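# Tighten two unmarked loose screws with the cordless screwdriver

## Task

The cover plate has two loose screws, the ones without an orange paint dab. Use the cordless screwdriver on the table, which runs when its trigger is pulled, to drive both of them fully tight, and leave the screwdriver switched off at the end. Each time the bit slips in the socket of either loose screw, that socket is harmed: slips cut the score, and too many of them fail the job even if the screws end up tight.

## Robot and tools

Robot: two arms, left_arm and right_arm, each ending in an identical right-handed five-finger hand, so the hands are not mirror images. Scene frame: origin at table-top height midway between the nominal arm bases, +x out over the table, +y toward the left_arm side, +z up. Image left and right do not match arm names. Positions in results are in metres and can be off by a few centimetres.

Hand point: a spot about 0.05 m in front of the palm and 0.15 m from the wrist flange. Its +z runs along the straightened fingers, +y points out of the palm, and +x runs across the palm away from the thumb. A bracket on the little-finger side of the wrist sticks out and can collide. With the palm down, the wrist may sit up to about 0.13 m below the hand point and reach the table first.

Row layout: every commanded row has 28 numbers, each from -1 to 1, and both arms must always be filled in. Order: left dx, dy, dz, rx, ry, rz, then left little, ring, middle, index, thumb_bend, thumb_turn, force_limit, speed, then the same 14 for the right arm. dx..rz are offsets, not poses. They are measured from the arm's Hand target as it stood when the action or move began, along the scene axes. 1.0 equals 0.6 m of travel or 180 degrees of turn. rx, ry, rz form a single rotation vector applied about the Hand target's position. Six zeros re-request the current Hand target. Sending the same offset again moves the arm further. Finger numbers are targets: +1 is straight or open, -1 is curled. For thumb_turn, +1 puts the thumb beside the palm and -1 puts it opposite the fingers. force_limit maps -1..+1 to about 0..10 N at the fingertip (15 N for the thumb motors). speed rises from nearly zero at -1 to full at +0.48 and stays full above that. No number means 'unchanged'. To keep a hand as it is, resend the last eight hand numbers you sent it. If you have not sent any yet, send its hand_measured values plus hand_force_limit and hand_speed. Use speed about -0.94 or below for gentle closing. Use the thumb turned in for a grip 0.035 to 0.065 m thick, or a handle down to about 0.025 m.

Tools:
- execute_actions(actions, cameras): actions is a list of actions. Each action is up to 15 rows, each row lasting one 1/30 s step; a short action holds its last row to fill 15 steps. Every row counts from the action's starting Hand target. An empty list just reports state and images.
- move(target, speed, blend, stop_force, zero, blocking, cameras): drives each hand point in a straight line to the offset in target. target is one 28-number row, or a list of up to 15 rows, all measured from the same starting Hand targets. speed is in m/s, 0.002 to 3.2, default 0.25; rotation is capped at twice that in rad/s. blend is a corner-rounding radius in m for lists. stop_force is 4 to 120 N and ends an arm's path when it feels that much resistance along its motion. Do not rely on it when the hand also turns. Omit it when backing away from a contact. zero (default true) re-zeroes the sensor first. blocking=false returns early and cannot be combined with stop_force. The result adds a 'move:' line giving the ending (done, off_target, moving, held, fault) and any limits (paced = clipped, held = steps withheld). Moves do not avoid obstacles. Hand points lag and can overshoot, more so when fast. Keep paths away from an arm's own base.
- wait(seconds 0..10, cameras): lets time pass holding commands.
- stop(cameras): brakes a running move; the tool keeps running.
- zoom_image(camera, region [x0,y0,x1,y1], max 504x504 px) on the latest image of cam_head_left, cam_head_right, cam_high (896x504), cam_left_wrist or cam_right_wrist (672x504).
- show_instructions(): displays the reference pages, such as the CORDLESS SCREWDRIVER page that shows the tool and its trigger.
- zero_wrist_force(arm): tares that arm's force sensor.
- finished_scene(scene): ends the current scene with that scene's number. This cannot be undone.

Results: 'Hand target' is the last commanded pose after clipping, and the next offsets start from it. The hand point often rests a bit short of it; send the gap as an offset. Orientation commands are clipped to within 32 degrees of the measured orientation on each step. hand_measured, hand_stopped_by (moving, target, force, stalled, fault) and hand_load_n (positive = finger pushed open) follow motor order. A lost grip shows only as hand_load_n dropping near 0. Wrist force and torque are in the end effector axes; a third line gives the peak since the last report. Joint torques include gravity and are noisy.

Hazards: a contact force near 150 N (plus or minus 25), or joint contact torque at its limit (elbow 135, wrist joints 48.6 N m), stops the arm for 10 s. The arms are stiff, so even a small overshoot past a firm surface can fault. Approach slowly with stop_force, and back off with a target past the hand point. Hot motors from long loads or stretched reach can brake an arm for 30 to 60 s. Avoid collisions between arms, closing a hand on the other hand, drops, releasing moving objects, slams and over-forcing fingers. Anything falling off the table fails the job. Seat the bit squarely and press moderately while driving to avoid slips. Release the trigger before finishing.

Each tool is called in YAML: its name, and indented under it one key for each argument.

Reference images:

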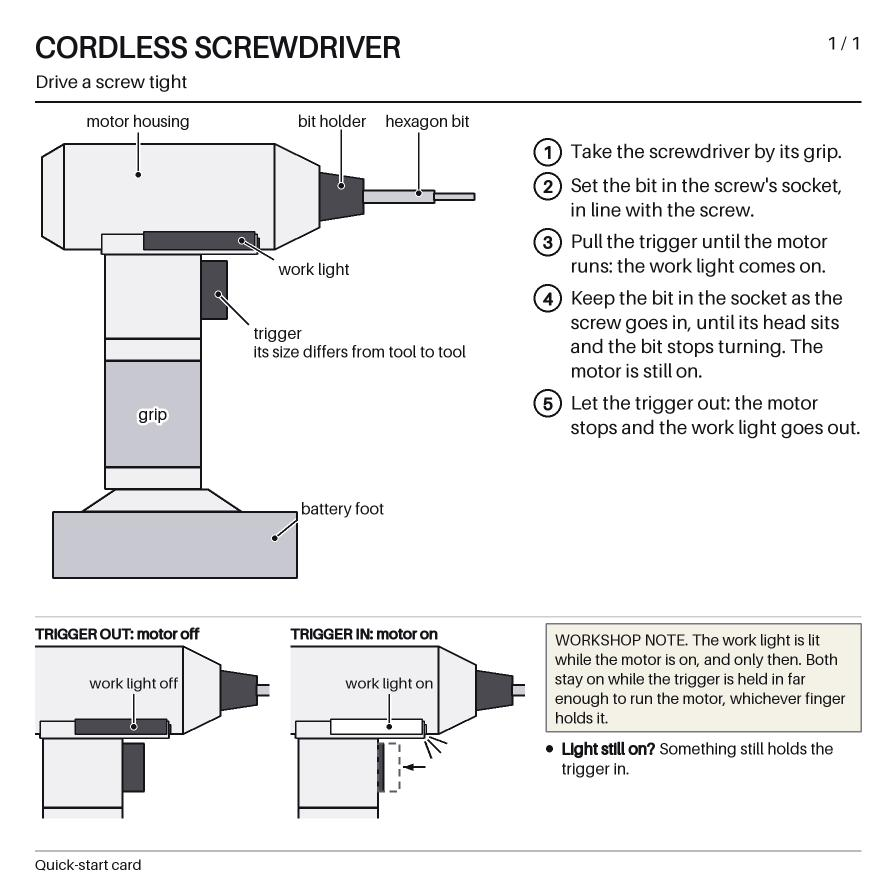

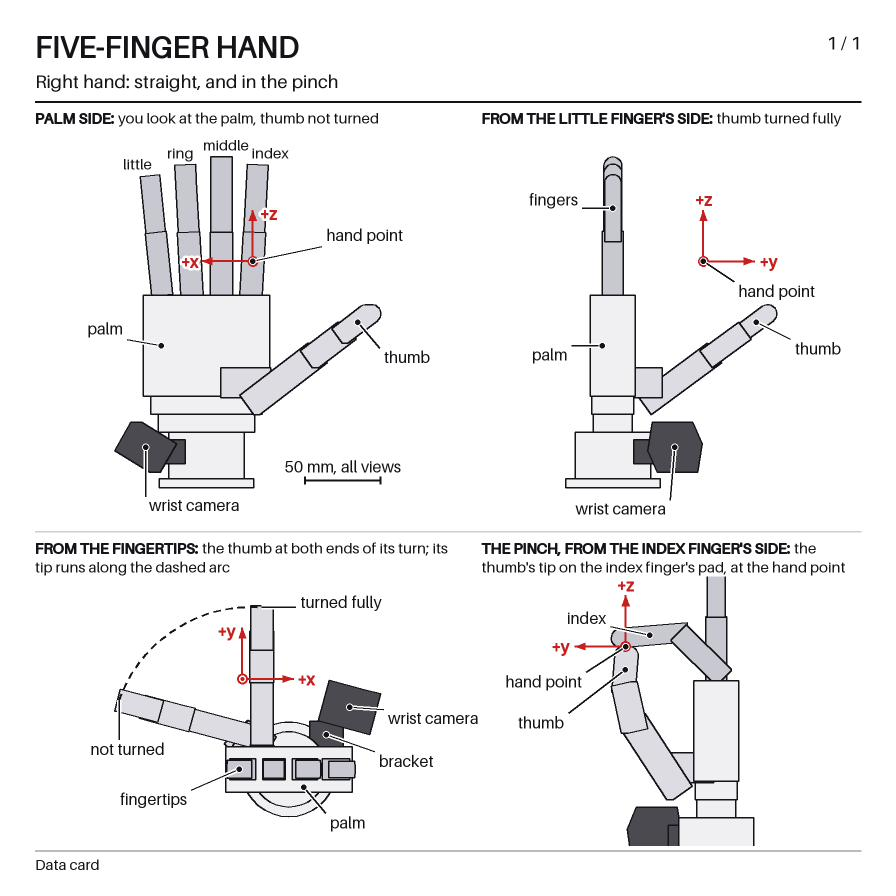

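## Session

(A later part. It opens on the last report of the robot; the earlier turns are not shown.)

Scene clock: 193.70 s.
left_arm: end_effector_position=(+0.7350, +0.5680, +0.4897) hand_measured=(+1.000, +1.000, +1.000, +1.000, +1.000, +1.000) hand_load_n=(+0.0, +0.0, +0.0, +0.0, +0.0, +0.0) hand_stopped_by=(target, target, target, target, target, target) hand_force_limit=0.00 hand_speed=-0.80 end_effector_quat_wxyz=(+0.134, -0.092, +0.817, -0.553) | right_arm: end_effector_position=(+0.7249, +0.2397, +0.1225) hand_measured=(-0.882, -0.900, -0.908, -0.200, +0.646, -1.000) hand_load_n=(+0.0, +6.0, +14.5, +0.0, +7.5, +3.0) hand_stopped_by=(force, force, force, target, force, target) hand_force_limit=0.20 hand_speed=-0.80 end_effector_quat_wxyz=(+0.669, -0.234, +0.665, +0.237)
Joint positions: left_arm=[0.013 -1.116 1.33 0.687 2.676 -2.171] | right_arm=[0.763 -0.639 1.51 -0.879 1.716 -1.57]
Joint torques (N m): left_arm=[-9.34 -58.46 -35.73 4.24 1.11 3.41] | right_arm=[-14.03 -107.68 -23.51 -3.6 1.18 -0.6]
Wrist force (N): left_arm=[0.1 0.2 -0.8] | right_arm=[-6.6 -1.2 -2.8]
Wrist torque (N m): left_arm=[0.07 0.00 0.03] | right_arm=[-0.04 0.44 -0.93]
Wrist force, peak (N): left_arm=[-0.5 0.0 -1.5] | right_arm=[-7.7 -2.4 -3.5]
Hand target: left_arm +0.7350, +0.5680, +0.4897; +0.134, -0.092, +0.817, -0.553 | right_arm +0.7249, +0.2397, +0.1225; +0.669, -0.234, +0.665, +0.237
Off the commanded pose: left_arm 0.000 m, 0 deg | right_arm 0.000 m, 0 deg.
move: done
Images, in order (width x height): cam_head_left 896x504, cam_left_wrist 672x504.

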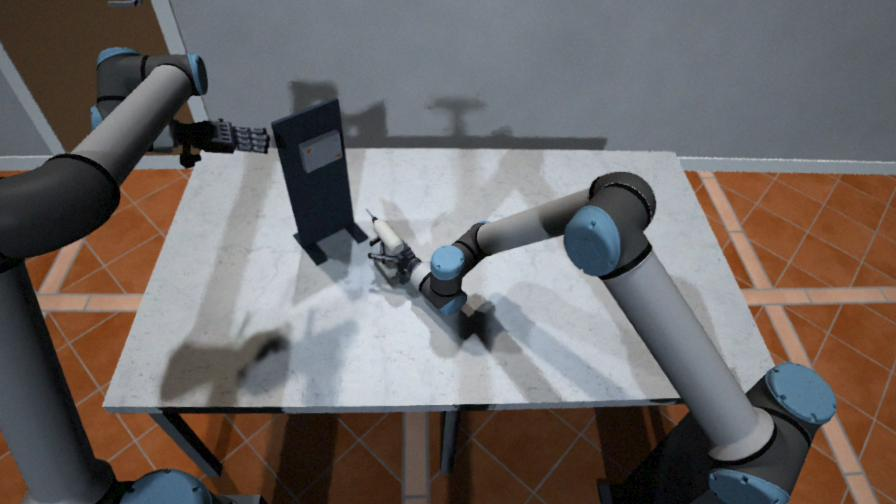

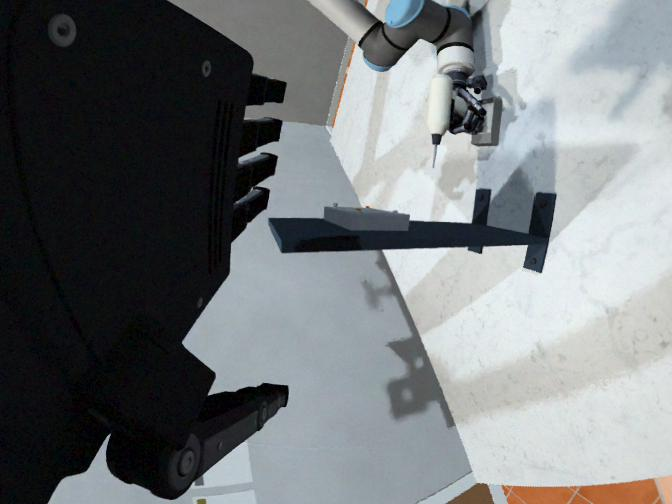

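move:
  target: [0,0,0,0,0,0,1,1,1,1,1,1,0,-0.8,0,0,0.08,0,0,0,-1,-0.98,-0.98,-0.2,-0.95,-1,0.6,-0.8]
  speed: 0.05
  cameras: []

move:
  target: [0,0,0,0,0,0,1,1,1,1,1,1,0,-0.8,0,0,0.1,0,0,0,-1,-0.98,-0.98,-0.97,-0.95,-1,0.5,-0.5]
  speed: 0.1

zoom_image:
  camera: "cam_left_wrist"
  region: [380, 40, 520, 200]

zoom_image:
  camera: "cam_head_left"
  region: [350, 150, 470, 290]

Scene clock: 195.13 s.
left_arm: end_effector_position=(+0.7350, +0.5680, +0.4897) hand_measured=(+1.000, +1.000, +1.000, +1.000, +1.000, +1.000) hand_load_n=(+0.0, +0.0, +0.0, +0.0, +0.0, +0.0) hand_stopped_by=(target, target, target, target, target, target) hand_force_limit=0.00 hand_speed=-0.80 end_effector_quat_wxyz=(+0.134, -0.092, +0.817, -0.553) | right_arm: end_effector_position=(+0.7249, +0.2397, +0.1706) hand_measured=(-0.914, -0.900, -0.908, -0.200, +0.646, -1.000) hand_load_n=(+8.0, +5.5, +15.5, +0.0, +4.5, +3.0) hand_stopped_by=(force, force, force, target, force, target) hand_force_limit=0.60 hand_speed=-0.80 end_effector_quat_wxyz=(+0.669, -0.234, +0.665, +0.237) end_effector_velocity=(+0.000, +0.000, -0.005) end_effector_angular_velocity=(-0.001, +0.001, +0.000)
Joint positions: left_arm=[0.013 -1.116 1.33 0.687 2.676 -2.171] | right_arm=[0.763 -0.698 1.517 -0.826 1.716 -1.57]
Joint velocities: left_arm=[within noise] | right_arm=[0 0.005 0 -0.003 0 0]
Joint torques (N m): left_arm=[-6.81 -55.19 -35.09 4.07 1.38 3.6] | right_arm=[-9.3 -95.78 -30.79 -6.93 1.13 0.25]
Wrist force (N): left_arm=[-0.3 -0.3 -0.9] | right_arm=[4.3 -0.4 -1.8]
Wrist torque (N m): left_arm=[-0.01 0.08 -0.02] | right_arm=[-0.12 0.33 -0.12]
Wrist force, peak (N): left_arm=[0.0 -0.1 -1.6] | right_arm=[-7.1 -1.6 -2.7]
Hand target: left_arm +0.7350, +0.5680, +0.4897; +0.134, -0.092, +0.817, -0.553 | right_arm +0.7249, +0.2397, +0.1705; +0.669, -0.234, +0.665, +0.237
Off the commanded pose: left_arm 0.000 m, 0 deg | right_arm 0.000 m, 0 deg.
move: done

Scene clock: 196.07 s.
left_arm: end_effector_position=(+0.7350, +0.5680, +0.4897) hand_measured=(+1.000, +1.000, +1.000, +1.000, +1.000, +1.000) hand_load_n=(+0.0, +0.0, -0.5, +0.0, +0.0, +0.0) hand_stopped_by=(target, target, target, target, target, target) hand_force_limit=0.00 hand_speed=-0.80 end_effector_quat_wxyz=(+0.134, -0.092, +0.817, -0.553) | right_arm: end_effector_position=(+0.7249, +0.2398, +0.2305) hand_measured=(-0.914, -0.900, -0.908, -0.904, +0.646, -1.000) hand_load_n=(+8.0, +5.0, +14.0, +13.5, +6.5, +3.0) hand_stopped_by=(force, force, force, force, force, target) hand_force_limit=0.50 hand_speed=-0.50 end_effector_quat_wxyz=(+0.669, -0.234, +0.665, +0.237)
Joint positions: left_arm=[0.013 -1.116 1.33 0.687 2.676 -2.171] | right_arm=[0.763 -0.767 1.516 -0.756 1.716 -1.57]
Joint torques (N m): left_arm=[-4.24 -53.87 -33.95 4.35 1.09 3.69] | right_arm=[-3.88 -98.84 -33.3 -7.32 1.16 0.32]
Wrist force (N): left_arm=[-0.2 -0.5 -1.0] | right_arm=[4.9 -0.4 -1.6]
Wrist torque (N m): left_arm=[-0.02 0.06 -0.02] | right_arm=[-0.15 0.25 -0.10]
Wrist force, peak (N): left_arm=[-0.4 -0.3 -1.5] | right_arm=[7.1 -0.6 -2.1]
Hand target: left_arm +0.7350, +0.5680, +0.4897; +0.134, -0.092, +0.817, -0.553 | right_arm +0.7249, +0.2397, +0.2305; +0.669, -0.234, +0.665, +0.237
Off the commanded pose: left_arm 0.000 m, 0 deg | right_arm 0.000 m, 0 deg.
move: done

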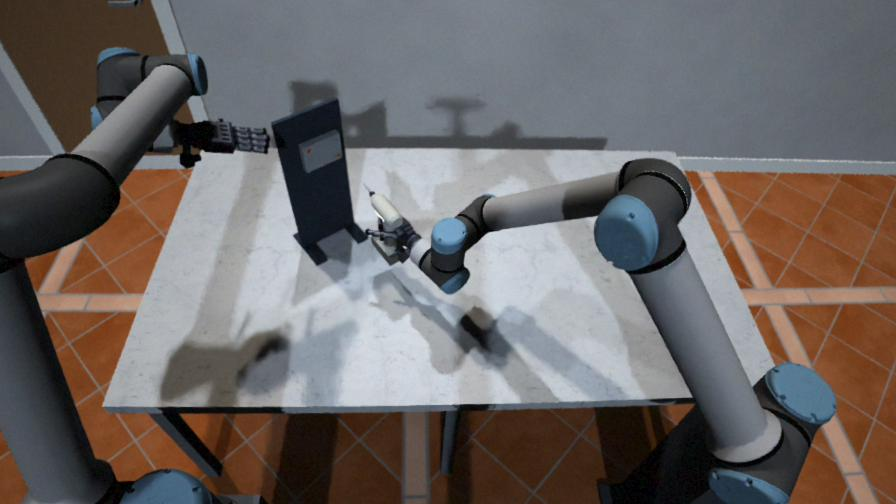

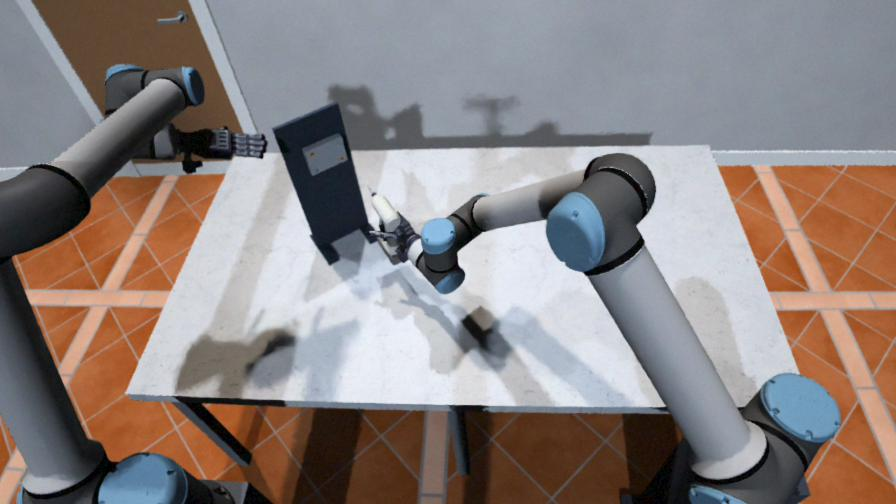

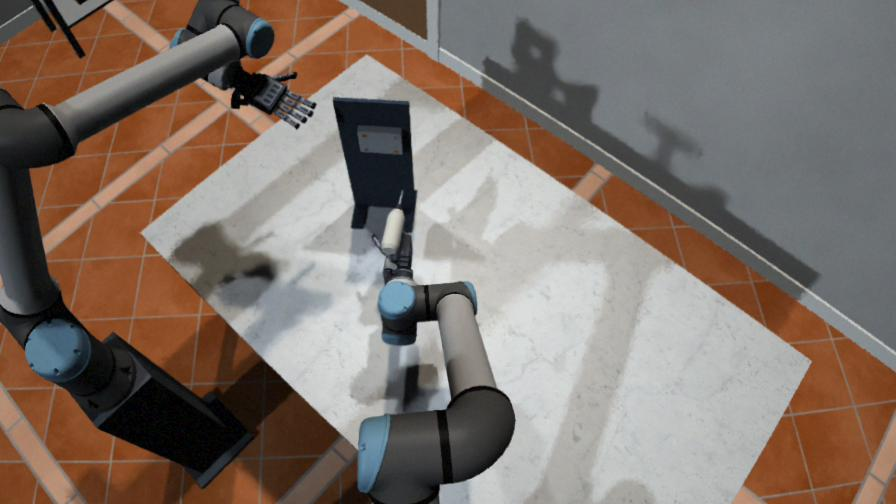

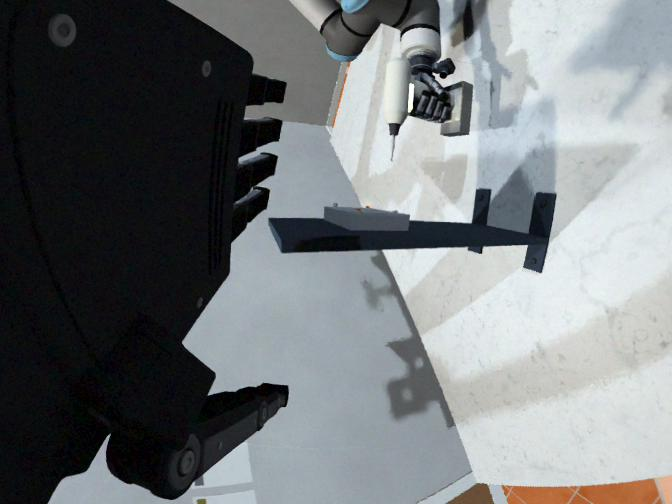

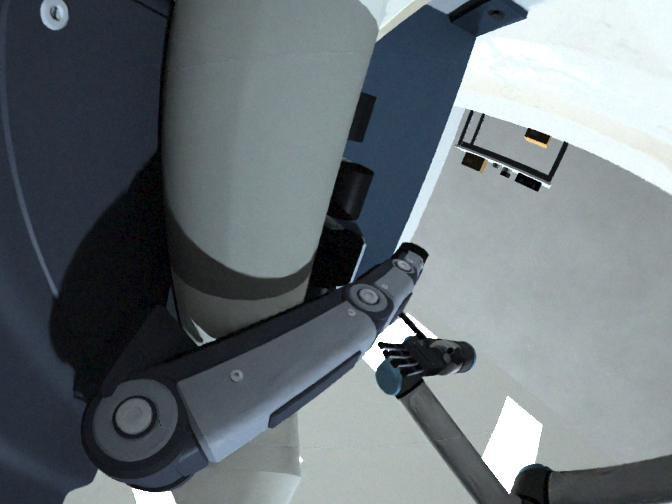

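Scaled by 3.150 (camera's finer frame: 960x720).

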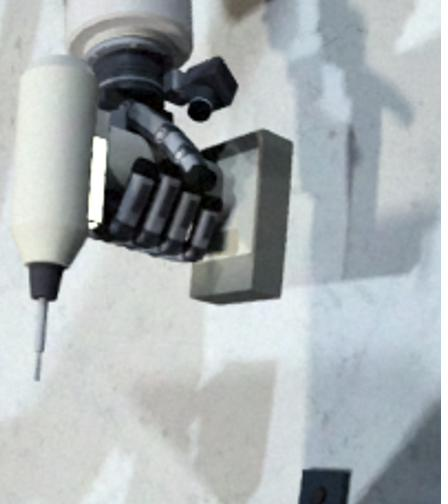

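Scaled by 3.600.

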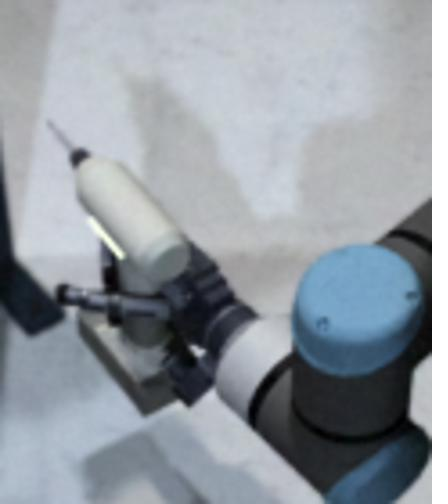

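move:
  target: [0,0,0,0,0,0,1,1,1,1,1,1,0,-0.8,0.0628,0.0805,0.1858,0,0,0.03,-1,-0.98,-0.98,-0.97,-0.95,-1,0.5,-0.5]
  speed: 0.12
  cameras: ["cam_left_wrist","cam_high"]

zoom_image:
  camera: "cam_left_wrist"
  region: [310, 140, 450, 245]

move:
  target:
    - [0.067,-0.008,0.145,0.151,0.16,0.001,1,1,1,1,1,1,0,-0.8,0,0,0,0,0,0,-1,-0.98,-0.98,-0.97,-0.95,-1,0.5,-0.5]
    - [0.1603,-0.1397,0.145,0.151,0.16,0.001,1,1,1,1,1,1,0,-0.8,0,0,0,0,0,0,-1,-0.98,-0.98,-0.97,-0.95,-1,0.5,-0.5]
  speed: 0.2
  cameras: ["cam_left_wrist"]

zoom_image:
  camera: "cam_left_wrist"
  region: [240, 120, 380, 225]

Scene clock: 197.87 s.
left_arm: end_effector_position=(+0.7350, +0.5680, +0.4897) hand_measured=(+1.000, +1.000, +1.000, +1.000, +1.000, +1.000) hand_load_n=(+0.0, +0.5, -0.5, +0.0, +0.0, +0.0) hand_stopped_by=(target, target, target, target, target, target) hand_force_limit=0.00 hand_speed=-0.80 end_effector_quat_wxyz=(+0.134, -0.092, +0.817, -0.553) | right_arm: end_effector_position=(+0.7627, +0.2879, +0.3420) hand_measured=(-0.914, -0.900, -0.908, -0.904, +0.646, -1.000) hand_load_n=(+8.0, +5.0, +14.0, +13.0, +6.0, +3.0) hand_stopped_by=(force, force, force, force, force, target) hand_force_limit=0.50 hand_speed=-0.50 end_effector_quat_wxyz=(+0.657, -0.265, +0.653, +0.268)
Joint positions: left_arm=[0.013 -1.116 1.33 0.687 2.676 -2.171] | right_arm=[0.741 -0.797 1.33 -0.541 1.599 -1.569]
Joint torques (N m): left_arm=[-7.08 -55.35 -31.41 4.18 1.7 3.57] | right_arm=[12.93 -102.42 -46.82 -5.33 1.31 1.7]
Wrist force (N): left_arm=[-0.2 -0.2 -1.4] | right_arm=[5.1 -0.5 -1.5]
Wrist torque (N m): left_arm=[0.03 0.07 -0.02] | right_arm=[-0.15 0.20 -0.08]
Wrist force, peak (N): left_arm=[0.2 -0.2 -1.5] | right_arm=[7.0 0.1 -3.2]
Hand target: left_arm +0.7350, +0.5680, +0.4897; +0.134, -0.092, +0.817, -0.553 | right_arm +0.7626, +0.2880, +0.3420; +0.657, -0.265, +0.653, +0.268
Off the commanded pose: left_arm 0.000 m, 0 deg | right_arm 0.000 m, 0 deg.
move: done
Images, in order (width x height): cam_high 896x504, cam_left_wrist 672x504.

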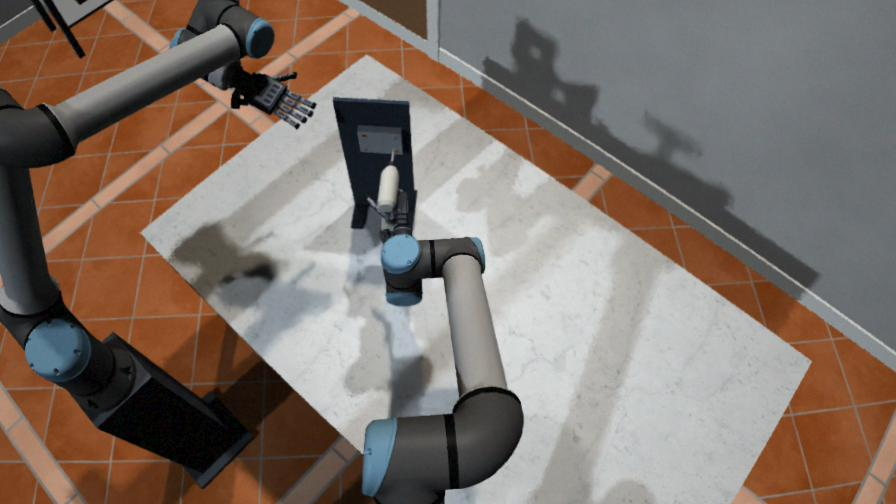

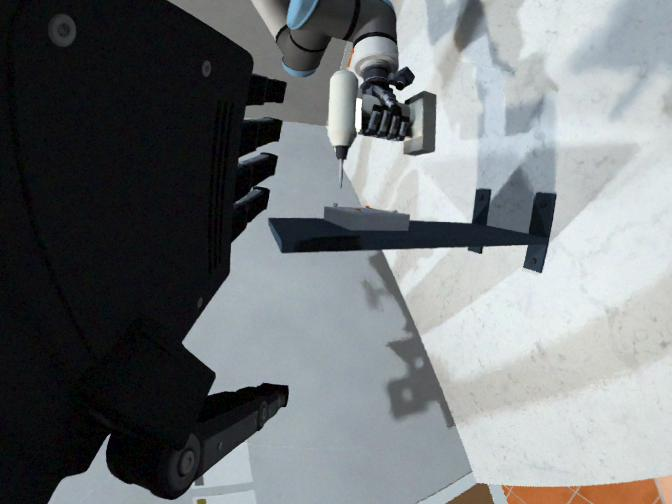

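Scaled by 3.600 (camera's finer frame: 960x720).

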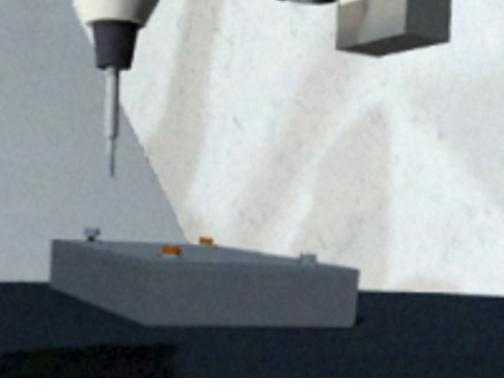

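Scene clock: 200.73 s.
left_arm: end_effector_position=(+0.8312, +0.4842, +0.5766) hand_measured=(+1.000, +1.000, +1.000, +1.000, +1.000, +1.000) hand_load_n=(+0.0, -0.5, +0.0, +0.0, +0.0, +0.0) hand_stopped_by=(target, target, target, target, target, target) hand_force_limit=0.00 hand_speed=-0.80 end_effector_quat_wxyz=(-0.053, -0.193, +0.930, -0.308) | right_arm: end_effector_position=(+0.7626, +0.2880, +0.3420) hand_measured=(-0.914, -0.900, -0.908, -0.904, +0.646, -1.000) hand_load_n=(+8.0, +5.0, +14.0, +13.0, +6.0, +3.0) hand_stopped_by=(force, force, force, force, force, target) hand_force_limit=0.50 hand_speed=-0.50 end_effector_quat_wxyz=(+0.657, -0.265, +0.653, +0.268)
Joint positions: left_arm=[-0.196 -0.631 0.263 1.796 2.192 -2.188] | right_arm=[0.741 -0.797 1.33 -0.541 1.599 -1.569]
Joint torques (N m): left_arm=[-7.77 -107.1 -26.05 0.59 3.76 -0.84] | right_arm=[13.86 -103.36 -43.71 -2.54 0.02 -0.23]
Wrist force (N): left_arm=[1.0 0.4 -1.7] | right_arm=[4.7 -0.5 -1.8]
Wrist torque (N m): left_arm=[0.29 -0.10 0.13] | right_arm=[-0.14 0.29 -0.11]
Wrist force, peak (N): left_arm=[1.3 2.0 -3.1] | right_arm=[5.1 -0.6 -2.1]
Hand target: left_arm +0.8312, +0.4841, +0.5767; -0.053, -0.193, +0.930, -0.308 | right_arm +0.7626, +0.2880, +0.3420; +0.657, -0.265, +0.653, +0.268
Off the commanded pose: left_arm 0.000 m, 0 deg | right_arm 0.000 m, 0 deg.
move: done

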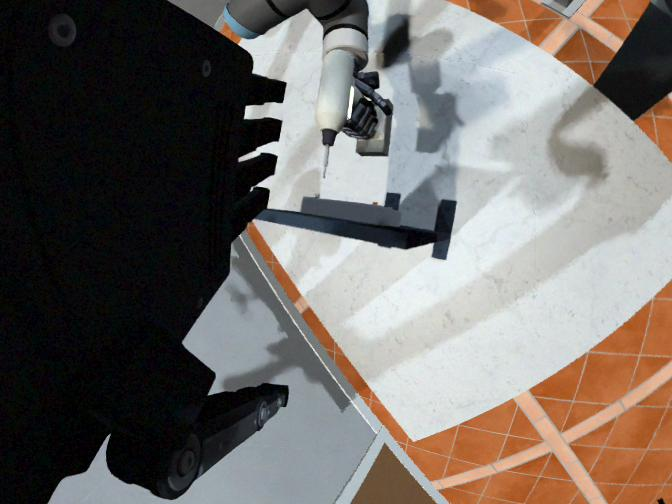

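Scaled by 3.600 (camera's finer frame: 960x720).

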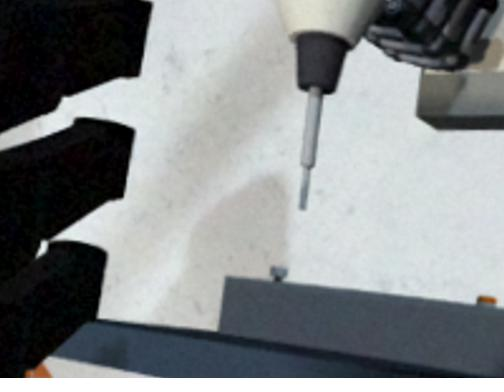

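move:
  target: [0,0,0,0,0,0,1,1,1,1,1,1,0,-0.8,0.0155,0.007,0.0112,0,0,0,-1,-0.98,-0.98,-0.97,-0.95,-1,0.5,-0.5]
  speed: 0.06
  cameras: ["cam_left_wrist","cam_high"]

zoom_image:
  camera: "cam_left_wrist"
  region: [295, 160, 335, 200]

move:
  target:
    - [-0.0933,0.1317,0,0,0,0,1,1,1,1,1,1,0,-0.8,0,0,0,0,0,0,-1,-0.98,-0.98,-0.97,-0.95,-1,0.5,-0.5]
    - [-0.1603,0.1397,-0.145,-0.151,-0.16,-0.001,1,1,1,1,1,1,0,-0.8,0,0,0,0,0,0,-1,-0.98,-0.98,-0.97,-0.95,-1,0.5,-0.5]
  speed: 0.2
  cameras: ["cam_left_wrist"]

zoom_image:
  camera: "cam_left_wrist"
  region: [315, 175, 355, 215]

Scene clock: 201.87 s.
left_arm: end_effector_position=(+0.8312, +0.4842, +0.5766) hand_measured=(+1.000, +1.000, +1.000, +1.000, +1.000, +1.000) hand_load_n=(+0.0, +0.0, +0.0, +0.0, +0.0, +0.0) hand_stopped_by=(target, target, target, target, target, target) hand_force_limit=0.00 hand_speed=-0.80 end_effector_quat_wxyz=(-0.053, -0.193, +0.930, -0.308) | right_arm: end_effector_position=(+0.7719, +0.2922, +0.3486) hand_measured=(-0.914, -0.900, -0.908, -0.904, +0.646, -1.000) hand_load_n=(+8.0, +5.0, +14.0, +13.0, +6.5, +3.0) hand_stopped_by=(force, force, force, force, force, target) hand_force_limit=0.50 hand_speed=-0.50 end_effector_quat_wxyz=(+0.657, -0.265, +0.653, +0.268)
Joint positions: left_arm=[-0.196 -0.631 0.264 1.796 2.192 -2.188] | right_arm=[0.737 -0.789 1.303 -0.52 1.595 -1.569]
Joint torques (N m): left_arm=[-11.33 -115.97 -22.55 0.72 3.6 -2.83] | right_arm=[-3.54 -120.13 -36.5 -7.46 0.54 1.57]
Wrist force (N): left_arm=[0.8 0.5 -1.6] | right_arm=[4.3 -0.2 -1.5]
Wrist torque (N m): left_arm=[0.29 -0.09 0.12] | right_arm=[-0.12 0.34 -0.13]
Wrist force, peak (N): left_arm=[1.5 0.6 -1.9] | right_arm=[5.3 -0.7 -1.9]
Hand target: left_arm +0.8312, +0.4841, +0.5767; -0.053, -0.193, +0.930, -0.308 | right_arm +0.7719, +0.2922, +0.3487; +0.657, -0.265, +0.653, +0.268
Off the commanded pose: left_arm 0.000 m, 0 deg | right_arm 0.000 m, 0 deg.
move: done
Images, in order (width x height): cam_high 896x504, cam_left_wrist 672x504.

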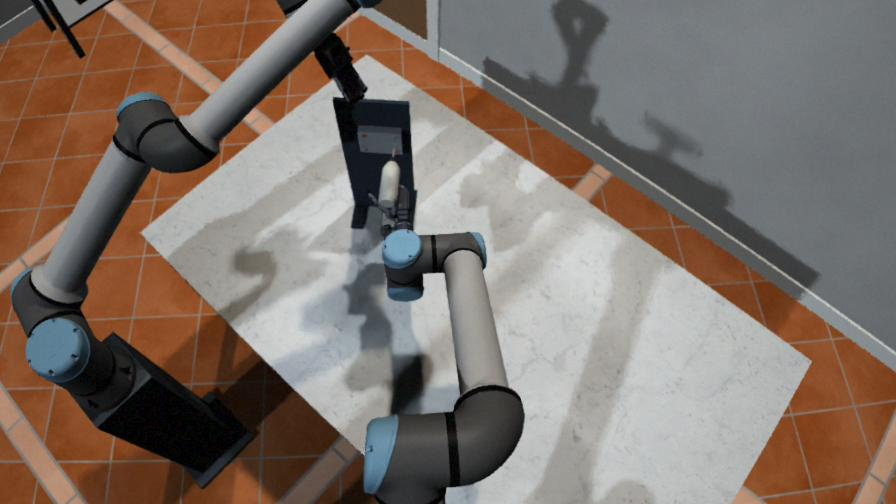

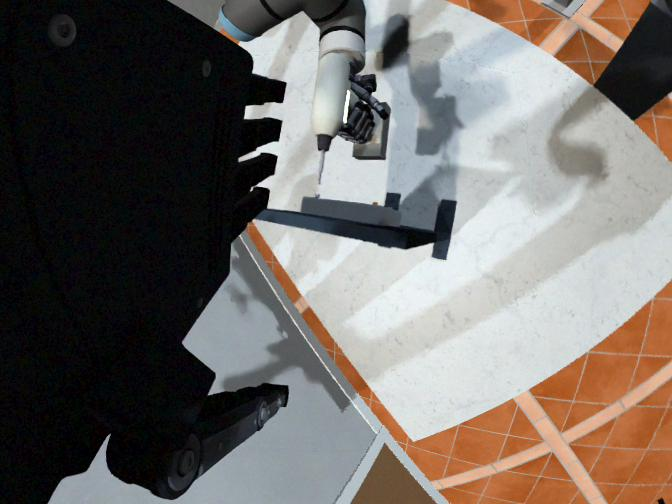

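Scaled by 12.600 (camera's finer frame: 960x720).

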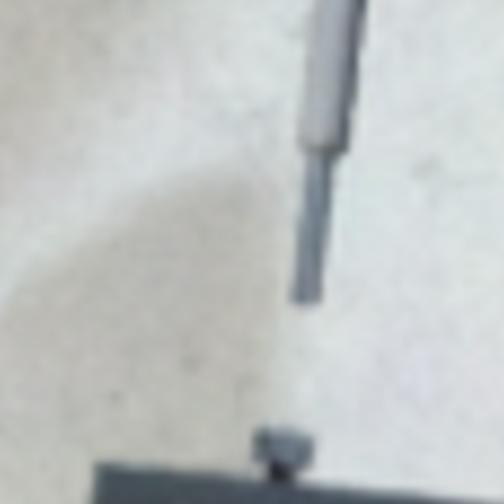

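Scene clock: 204.70 s.
left_arm: end_effector_position=(+0.7349, +0.5680, +0.4897) hand_measured=(+1.000, +1.000, +1.000, +1.000, +1.000, +1.000) hand_load_n=(+0.0, +0.0, +0.0, +0.0, +0.0, -0.5) hand_stopped_by=(target, target, target, target, target, target) hand_force_limit=0.00 hand_speed=-0.80 end_effector_quat_wxyz=(+0.134, -0.092, +0.817, -0.553) | right_arm: end_effector_position=(+0.7719, +0.2922, +0.3487) hand_measured=(-0.914, -0.900, -0.908, -0.904, +0.646, -1.000) hand_load_n=(+8.0, +5.0, +14.0, +13.0, +6.0, +3.0) hand_stopped_by=(force, force, force, force, force, target) hand_force_limit=0.50 hand_speed=-0.50 end_effector_quat_wxyz=(+0.657, -0.265, +0.653, +0.268)
Joint positions: left_arm=[0.014 -1.116 1.33 0.687 2.676 -2.171] | right_arm=[0.737 -0.79 1.303 -0.521 1.595 -1.569]
Joint torques (N m): left_arm=[-13.76 -52.4 -45.42 0.77 3.27 3.32] | right_arm=[13.59 -123.05 -43.65 -5.1 1.18 2.1]
Wrist force (N): left_arm=[0.2 0.2 -1.2] | right_arm=[4.4 -0.5 -1.6]
Wrist torque (N m): left_arm=[0.09 0.00 0.03] | right_arm=[-0.14 0.31 -0.12]
Wrist force, peak (N): left_arm=[1.1 1.8 -3.1] | right_arm=[5.0 -0.7 -1.9]
Hand target: left_arm +0.7350, +0.5680, +0.4897; +0.134, -0.092, +0.817, -0.553 | right_arm +0.7719, +0.2922, +0.3487; +0.657, -0.265, +0.653, +0.268
Off the commanded pose: left_arm 0.000 m, 0 deg | right_arm 0.000 m, 0 deg.
move: done

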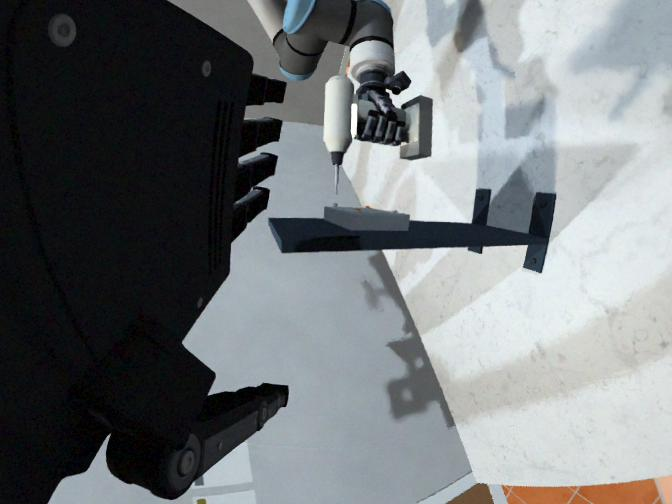

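Scaled by 12.600 (camera's finer frame: 960x720).

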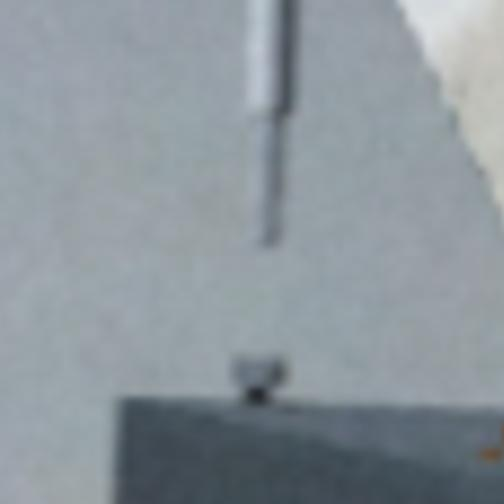

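move:
  target: [0,0,0,0,0,0,1,1,1,1,1,1,0,-0.8,0.0165,0.0085,-0.0002,0,0,0,-1,-0.98,-0.98,-0.97,-0.95,-1,0.5,-0.5]
  speed: 0.06
  cameras: ["cam_left_wrist"]

zoom_image:
  camera: "cam_left_wrist"
  region: [325, 190, 345, 210]

move:
  target:
    - [0.067,-0.008,0.145,0.151,0.16,0.001,1,1,1,1,1,1,0,-0.8,0,0,0,0,0,0,-1,-0.98,-0.98,-0.97,-0.95,-1,0.5,-0.5]
    - [0.1603,-0.1397,0.145,0.151,0.16,0.001,1,1,1,1,1,1,0,-0.8,0,0,0,0,0,0,-1,-0.98,-0.98,-0.97,-0.95,-1,0.5,-0.5]
  speed: 0.2
  cameras: ["cam_left_wrist"]

zoom_image:
  camera: "cam_left_wrist"
  region: [307, 180, 327, 200]

Scene clock: 205.67 s.
left_arm: end_effector_position=(+0.7350, +0.5680, +0.4896) hand_measured=(+1.000, +1.000, +1.000, +1.000, +1.000, +1.000) hand_load_n=(+0.0, +0.0, +0.0, -0.5, +0.0, +0.0) hand_stopped_by=(target, target, target, target, target, target) hand_force_limit=0.00 hand_speed=-0.80 end_effector_quat_wxyz=(+0.134, -0.092, +0.817, -0.553) | right_arm: end_effector_position=(+0.7818, +0.2974, +0.3485) hand_measured=(-0.914, -0.900, -0.908, -0.904, +0.646, -1.000) hand_load_n=(+7.5, +5.0, +14.0, +12.5, +6.5, +3.0) hand_stopped_by=(force, force, force, force, force, target) hand_force_limit=0.50 hand_speed=-0.50 end_effector_quat_wxyz=(+0.657, -0.265, +0.653, +0.268)
Joint positions: left_arm=[0.013 -1.116 1.33 0.687 2.676 -2.171] | right_arm=[0.733 -0.775 1.276 -0.508 1.592 -1.569]
Joint torques (N m): left_arm=[-12.46 -48.54 -50.18 2.6 4.36 3.6] | right_arm=[-4.3 -124.91 -36.12 -6.33 0.27 2.05]
Wrist force (N): left_arm=[-0.1 -0.2 -1.3] | right_arm=[5.0 -0.8 -1.5]
Wrist torque (N m): left_arm=[0.04 0.05 -0.01] | right_arm=[-0.21 0.23 -0.10]
Wrist force, peak (N): left_arm=[0.0 0.2 -1.6] | right_arm=[5.1 -0.5 -1.9]
Hand target: left_arm +0.7350, +0.5680, +0.4897; +0.134, -0.092, +0.817, -0.553 | right_arm +0.7818, +0.2973, +0.3486; +0.657, -0.265, +0.653, +0.268
Off the commanded pose: left_arm 0.000 m, 0 deg | right_arm 0.000 m, 0 deg.
move: done

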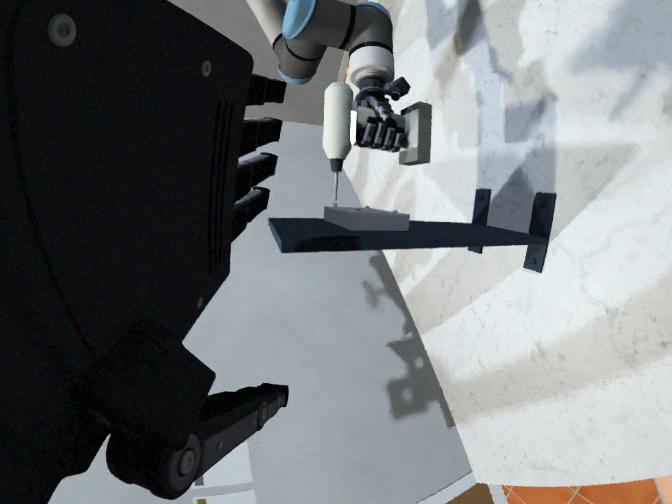

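Scaled by 25.200 (camera's finer frame: 960x720).

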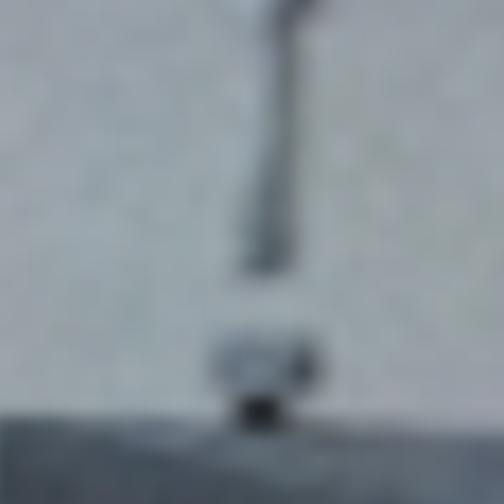

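Scene clock: 208.53 s.
left_arm: end_effector_position=(+0.8312, +0.4842, +0.5766) hand_measured=(+1.000, +1.000, +1.000, +1.000, +1.000, +1.000) hand_load_n=(+0.0, +0.0, +0.0, +0.0, +0.0, -0.5) hand_stopped_by=(target, target, target, target, target, target) hand_force_limit=0.00 hand_speed=-0.80 end_effector_quat_wxyz=(-0.053, -0.193, +0.930, -0.308) | right_arm: end_effector_position=(+0.7818, +0.2973, +0.3486) hand_measured=(-0.914, -0.900, -0.908, -0.904, +0.646, -1.000) hand_load_n=(+7.5, +5.0, +14.0, +13.0, +6.0, +3.0) hand_stopped_by=(force, force, force, force, force, target) hand_force_limit=0.50 hand_speed=-0.50 end_effector_quat_wxyz=(+0.657, -0.265, +0.653, +0.268)
Joint positions: left_arm=[-0.196 -0.631 0.263 1.796 2.192 -2.188] | right_arm=[0.733 -0.775 1.276 -0.508 1.592 -1.569]
Joint torques (N m): left_arm=[-5.93 -107.8 -26.02 0.52 3.58 -1.07] | right_arm=[13.11 -125.22 -43.38 -5.21 1.39 2.01]
Wrist force (N): left_arm=[0.9 0.4 -2.0] | right_arm=[4.4 -0.4 -1.3]
Wrist torque (N m): left_arm=[0.29 -0.09 0.13] | right_arm=[-0.14 0.30 -0.12]
Wrist force, peak (N): left_arm=[1.5 2.1 -3.4] | right_arm=[5.1 -0.8 -1.6]
Hand target: left_arm +0.8312, +0.4841, +0.5767; -0.053, -0.193, +0.930, -0.308 | right_arm +0.7818, +0.2973, +0.3486; +0.657, -0.265, +0.653, +0.268
Off the commanded pose: left_arm 0.000 m, 0 deg | right_arm 0.000 m, 0 deg.
move: done

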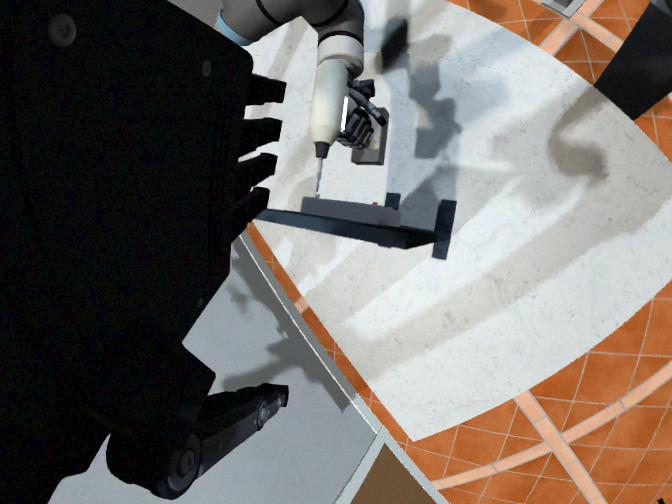

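Scaled by 25.200 (camera's finer frame: 960x720).

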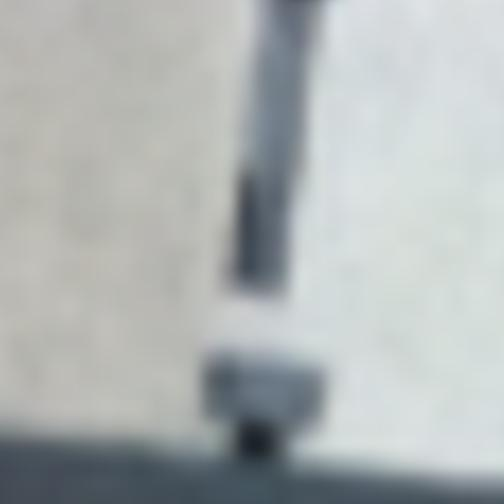

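move:
  target: [0,0,0,0,0,0,1,1,1,1,1,1,0,-0.8,0.0015,0.0022,-0.0006,0,0,0,-1,-0.98,-0.98,-0.97,-0.95,-1,0.5,-0.5]
  speed: 0.04
  cameras: ["cam_left_wrist"]

zoom_image:
  camera: "cam_left_wrist"
  region: [309, 182, 325, 198]

move:
  target:
    - [-0.0933,0.1317,0,0,0,0,1,1,1,1,1,1,0,-0.8,0,0,0,0,0,0,-1,-0.98,-0.98,-0.97,-0.95,-1,0.5,-0.5]
    - [-0.1603,0.1397,-0.145,-0.151,-0.16,-0.001,1,1,1,1,1,1,0,-0.8,0,0,0,0,0,0,-1,-0.98,-0.98,-0.97,-0.95,-1,0.5,-0.5]
  speed: 0.2
  cameras: ["cam_left_wrist"]

zoom_image:
  camera: "cam_left_wrist"
  region: [327, 194, 343, 210]

Scene clock: 209.43 s.
left_arm: end_effector_position=(+0.8312, +0.4842, +0.5766) hand_measured=(+1.000, +1.000, +1.000, +1.000, +1.000, +1.000) hand_load_n=(+0.0, +0.0, +0.0, +0.0, +0.0, +0.0) hand_stopped_by=(target, target, target, target, target, target) hand_force_limit=0.00 hand_speed=-0.80 end_effector_quat_wxyz=(-0.053, -0.193, +0.930, -0.308) | right_arm: end_effector_position=(+0.7827, +0.2987, +0.3482) hand_measured=(-0.914, -0.900, -0.908, -0.904, +0.646, -1.000) hand_load_n=(+8.0, +5.0, +14.0, +13.0, +6.0, +3.0) hand_stopped_by=(force, force, force, force, force, target) hand_force_limit=0.50 hand_speed=-0.50 end_effector_quat_wxyz=(+0.657, -0.265, +0.653, +0.268)
Joint positions: left_arm=[-0.196 -0.631 0.264 1.796 2.192 -2.188] | right_arm=[0.734 -0.772 1.271 -0.506 1.592 -1.569]
Joint torques (N m): left_arm=[-16.25 -113.56 -21.96 0.63 3.51 -3.36] | right_arm=[13.4 -111.88 -44.61 -2.19 2.14 1.58]
Wrist force (N): left_arm=[0.7 -0.1 -1.6] | right_arm=[4.7 -0.2 -1.6]
Wrist torque (N m): left_arm=[0.20 -0.07 0.11] | right_arm=[-0.11 0.27 -0.10]
Wrist force, peak (N): left_arm=[0.9 0.3 -2.1] | right_arm=[5.1 -0.7 -1.8]
Hand target: left_arm +0.8312, +0.4841, +0.5767; -0.053, -0.193, +0.930, -0.308 | right_arm +0.7827, +0.2987, +0.3482; +0.657, -0.265, +0.653, +0.268
Off the commanded pose: left_arm 0.000 m, 0 deg | right_arm 0.000 m, 0 deg.
move: done

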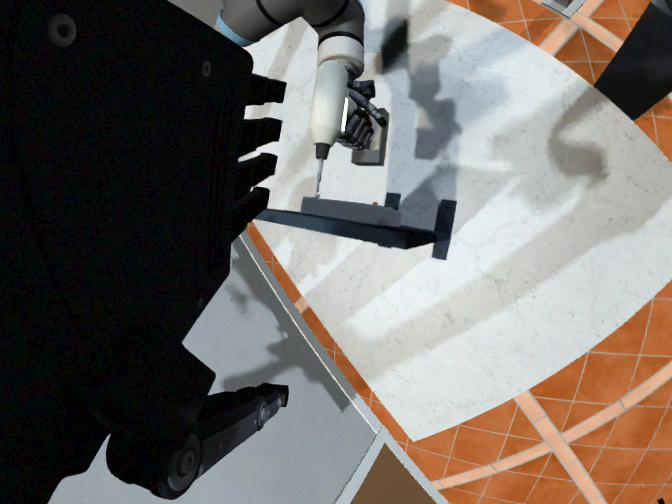

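Scaled by 31.500 (camera's finer frame: 960x720).

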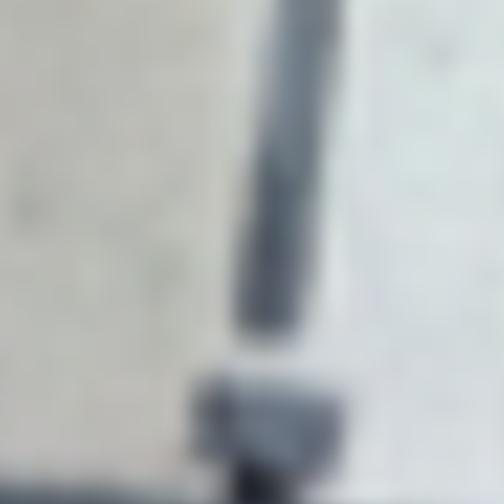

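Scene clock: 212.27 s.
left_arm: end_effector_position=(+0.7349, +0.5680, +0.4897) hand_measured=(+1.000, +1.000, +1.000, +1.000, +1.000, +1.000) hand_load_n=(+0.0, +0.0, +0.0, +0.0, +0.0, +0.0) hand_stopped_by=(target, target, target, target, target, target) hand_force_limit=0.00 hand_speed=-0.80 end_effector_quat_wxyz=(+0.134, -0.092, +0.817, -0.553) | right_arm: end_effector_position=(+0.7827, +0.2987, +0.3482) hand_measured=(-0.914, -0.900, -0.908, -0.904, +0.646, -1.000) hand_load_n=(+7.5, +5.0, +14.0, +13.0, +6.0, +3.0) hand_stopped_by=(force, force, force, force, force, target) hand_force_limit=0.50 hand_speed=-0.50 end_effector_quat_wxyz=(+0.657, -0.265, +0.653, +0.268)
Joint positions: left_arm=[0.014 -1.116 1.33 0.687 2.676 -2.171] | right_arm=[0.734 -0.772 1.271 -0.506 1.592 -1.569]
Joint torques (N m): left_arm=[-13.08 -50.65 -45.26 -0.88 3.02 3.62] | right_arm=[6.53 -120.87 -42.87 -6.56 0.92 0.58]
Wrist force (N): left_arm=[-0.3 -0.2 -1.3] | right_arm=[4.7 -0.8 -1.7]
Wrist torque (N m): left_arm=[0.02 0.07 -0.02] | right_arm=[-0.20 0.28 -0.12]
Wrist force, peak (N): left_arm=[1.0 2.3 -3.5] | right_arm=[5.1 -0.8 -1.7]
Hand target: left_arm +0.7350, +0.5680, +0.4897; +0.134, -0.092, +0.817, -0.553 | right_arm +0.7827, +0.2987, +0.3482; +0.657, -0.265, +0.653, +0.268
Off the commanded pose: left_arm 0.000 m, 0 deg | right_arm 0.000 m, 0 deg.
move: done

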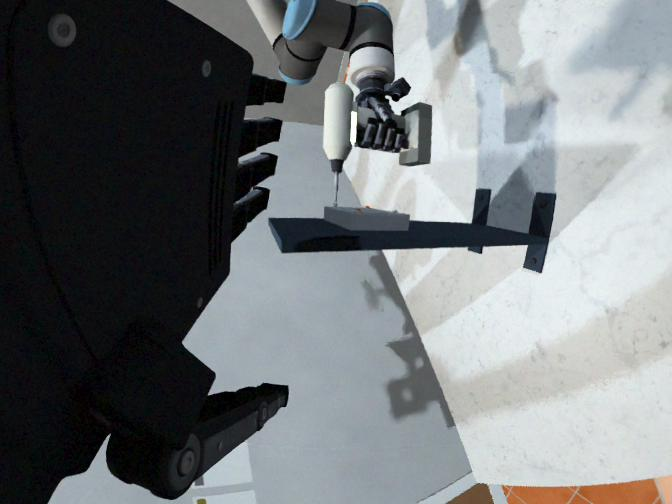

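Scaled by 31.500 (camera's finer frame: 960x720).

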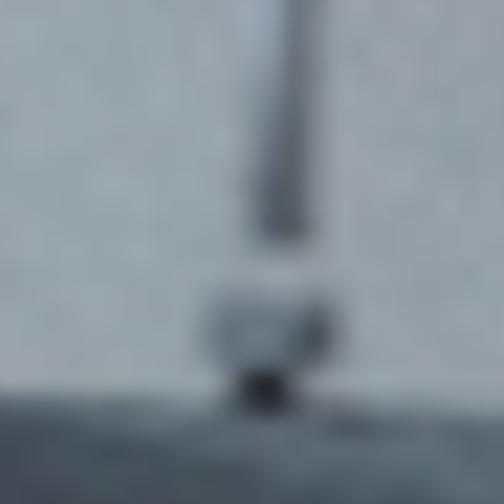

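move:
  target: [0,0,0,0,0,0,1,1,1,1,1,1,0,-0.8,-0.0006,0.0008,0.0008,0,0,0,-1,-0.98,-0.98,-0.97,-0.95,-1,0.5,-0.5]
  speed: 0.04
  cameras: []

move:
  target: [0,0,0,0,0,0,1,1,1,1,1,1,0,-0.8,0.0163,0.0116,0,0,0,0,-1,-0.98,-0.98,-0.97,-0.95,-1,0.5,-0.5]
  speed: 0.005
  stop_force: 4
  cameras: ["cam_left_wrist"]

zoom_image:
  camera: "cam_left_wrist"
  region: [327, 194, 343, 210]

Scene clock: 213.23 s.
left_arm: end_effector_position=(+0.7350, +0.5680, +0.4896) hand_measured=(+1.000, +1.000, +1.000, +1.000, +1.000, +1.000) hand_load_n=(+0.0, +0.0, +0.0, +0.0, +0.0, +0.0) hand_stopped_by=(target, target, target, target, target, target) hand_force_limit=0.00 hand_speed=-0.80 end_effector_quat_wxyz=(+0.134, -0.092, +0.817, -0.553) | right_arm: end_effector_position=(+0.7823, +0.2991, +0.3487) hand_measured=(-0.914, -0.900, -0.908, -0.904, +0.646, -1.000) hand_load_n=(+8.0, +5.0, +14.0, +13.0, +6.5, +3.0) hand_stopped_by=(force, force, force, force, force, target) hand_force_limit=0.50 hand_speed=-0.50 end_effector_quat_wxyz=(+0.657, -0.265, +0.653, +0.268)
Joint positions: left_arm=[0.013 -1.116 1.33 0.687 2.676 -2.171] | right_arm=[0.734 -0.772 1.271 -0.506 1.593 -1.569]
Joint torques (N m): left_arm=[-12.45 -51.62 -50.84 2.82 3.86 3.82] | right_arm=[13.71 -124.87 -49.47 -1.99 2.05 0.23]
Wrist force (N): left_arm=[-0.2 0.2 -1.5] | right_arm=[4.5 -0.5 -1.5]
Wrist torque (N m): left_arm=[0.11 0.07 0.00] | right_arm=[-0.16 0.30 -0.12]
Wrist force, peak (N): left_arm=[-0.1 -0.2 -1.7] | right_arm=[5.2 -0.4 -1.6]
Hand target: left_arm +0.7350, +0.5680, +0.4897; +0.134, -0.092, +0.817, -0.553 | right_arm +0.7823, +0.2991, +0.3487; +0.657, -0.265, +0.653, +0.268
Off the commanded pose: left_arm 0.000 m, 0 deg | right_arm 0.000 m, 0 deg.
move: done

Scene clock: 214.70 s.
left_arm: end_effector_position=(+0.7350, +0.5680, +0.4897) hand_measured=(+1.000, +1.000, +1.000, +1.000, +1.000, +1.000) hand_load_n=(+0.0, +0.0, +0.0, +0.0, +0.0, +0.0) hand_stopped_by=(target, target, target, target, target, target) hand_force_limit=0.00 hand_speed=-0.80 end_effector_quat_wxyz=(+0.134, -0.092, +0.817, -0.553) | right_arm: end_effector_position=(+0.7842, +0.3006, +0.3487) hand_measured=(-0.914, -0.900, -0.908, -0.904, +0.646, -1.000) hand_load_n=(+8.0, +5.0, +14.0, +12.5, +7.0, +2.5) hand_stopped_by=(force, force, force, force, force, target) hand_force_limit=0.50 hand_speed=-0.50 end_effector_quat_wxyz=(+0.657, -0.265, +0.653, +0.268)
Joint positions: left_arm=[0.013 -1.116 1.33 0.687 2.676 -2.171] | right_arm=[0.734 -0.769 1.264 -0.503 1.592 -1.569]
Joint torques (N m): left_arm=[-11.77 -54.47 -48.86 4.89 3.79 3.67] | right_arm=[3.22 -124.35 -39.33 -6.6 1.32 -0.06]
Wrist force (N): left_arm=[-0.1 0.1 -1.1] | right_arm=[4.4 -0.3 -1.7]
Wrist torque (N m): left_arm=[0.07 0.04 0.00] | right_arm=[-0.11 0.31 -0.12]
Wrist force, peak (N): left_arm=[-0.4 -0.2 -1.5] | right_arm=[5.4 1.0 -8.4]
Hand target: left_arm +0.7350, +0.5680, +0.4897; +0.134, -0.092, +0.817, -0.553 | right_arm +0.7842, +0.3006, +0.3487; +0.657, -0.265, +0.653, +0.268 (not the last commanded pose)
Off the commanded pose: left_arm 0.000 m, 0 deg | right_arm 0.010 m, 0 deg.
move: contact (right_arm)

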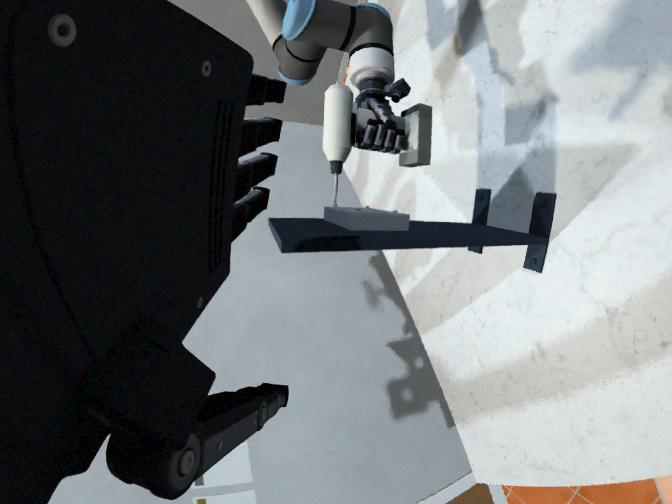

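Scaled by 31.500 (camera's finer frame: 960x720).

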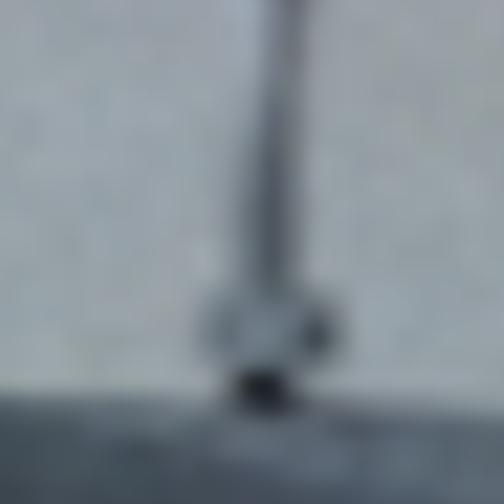

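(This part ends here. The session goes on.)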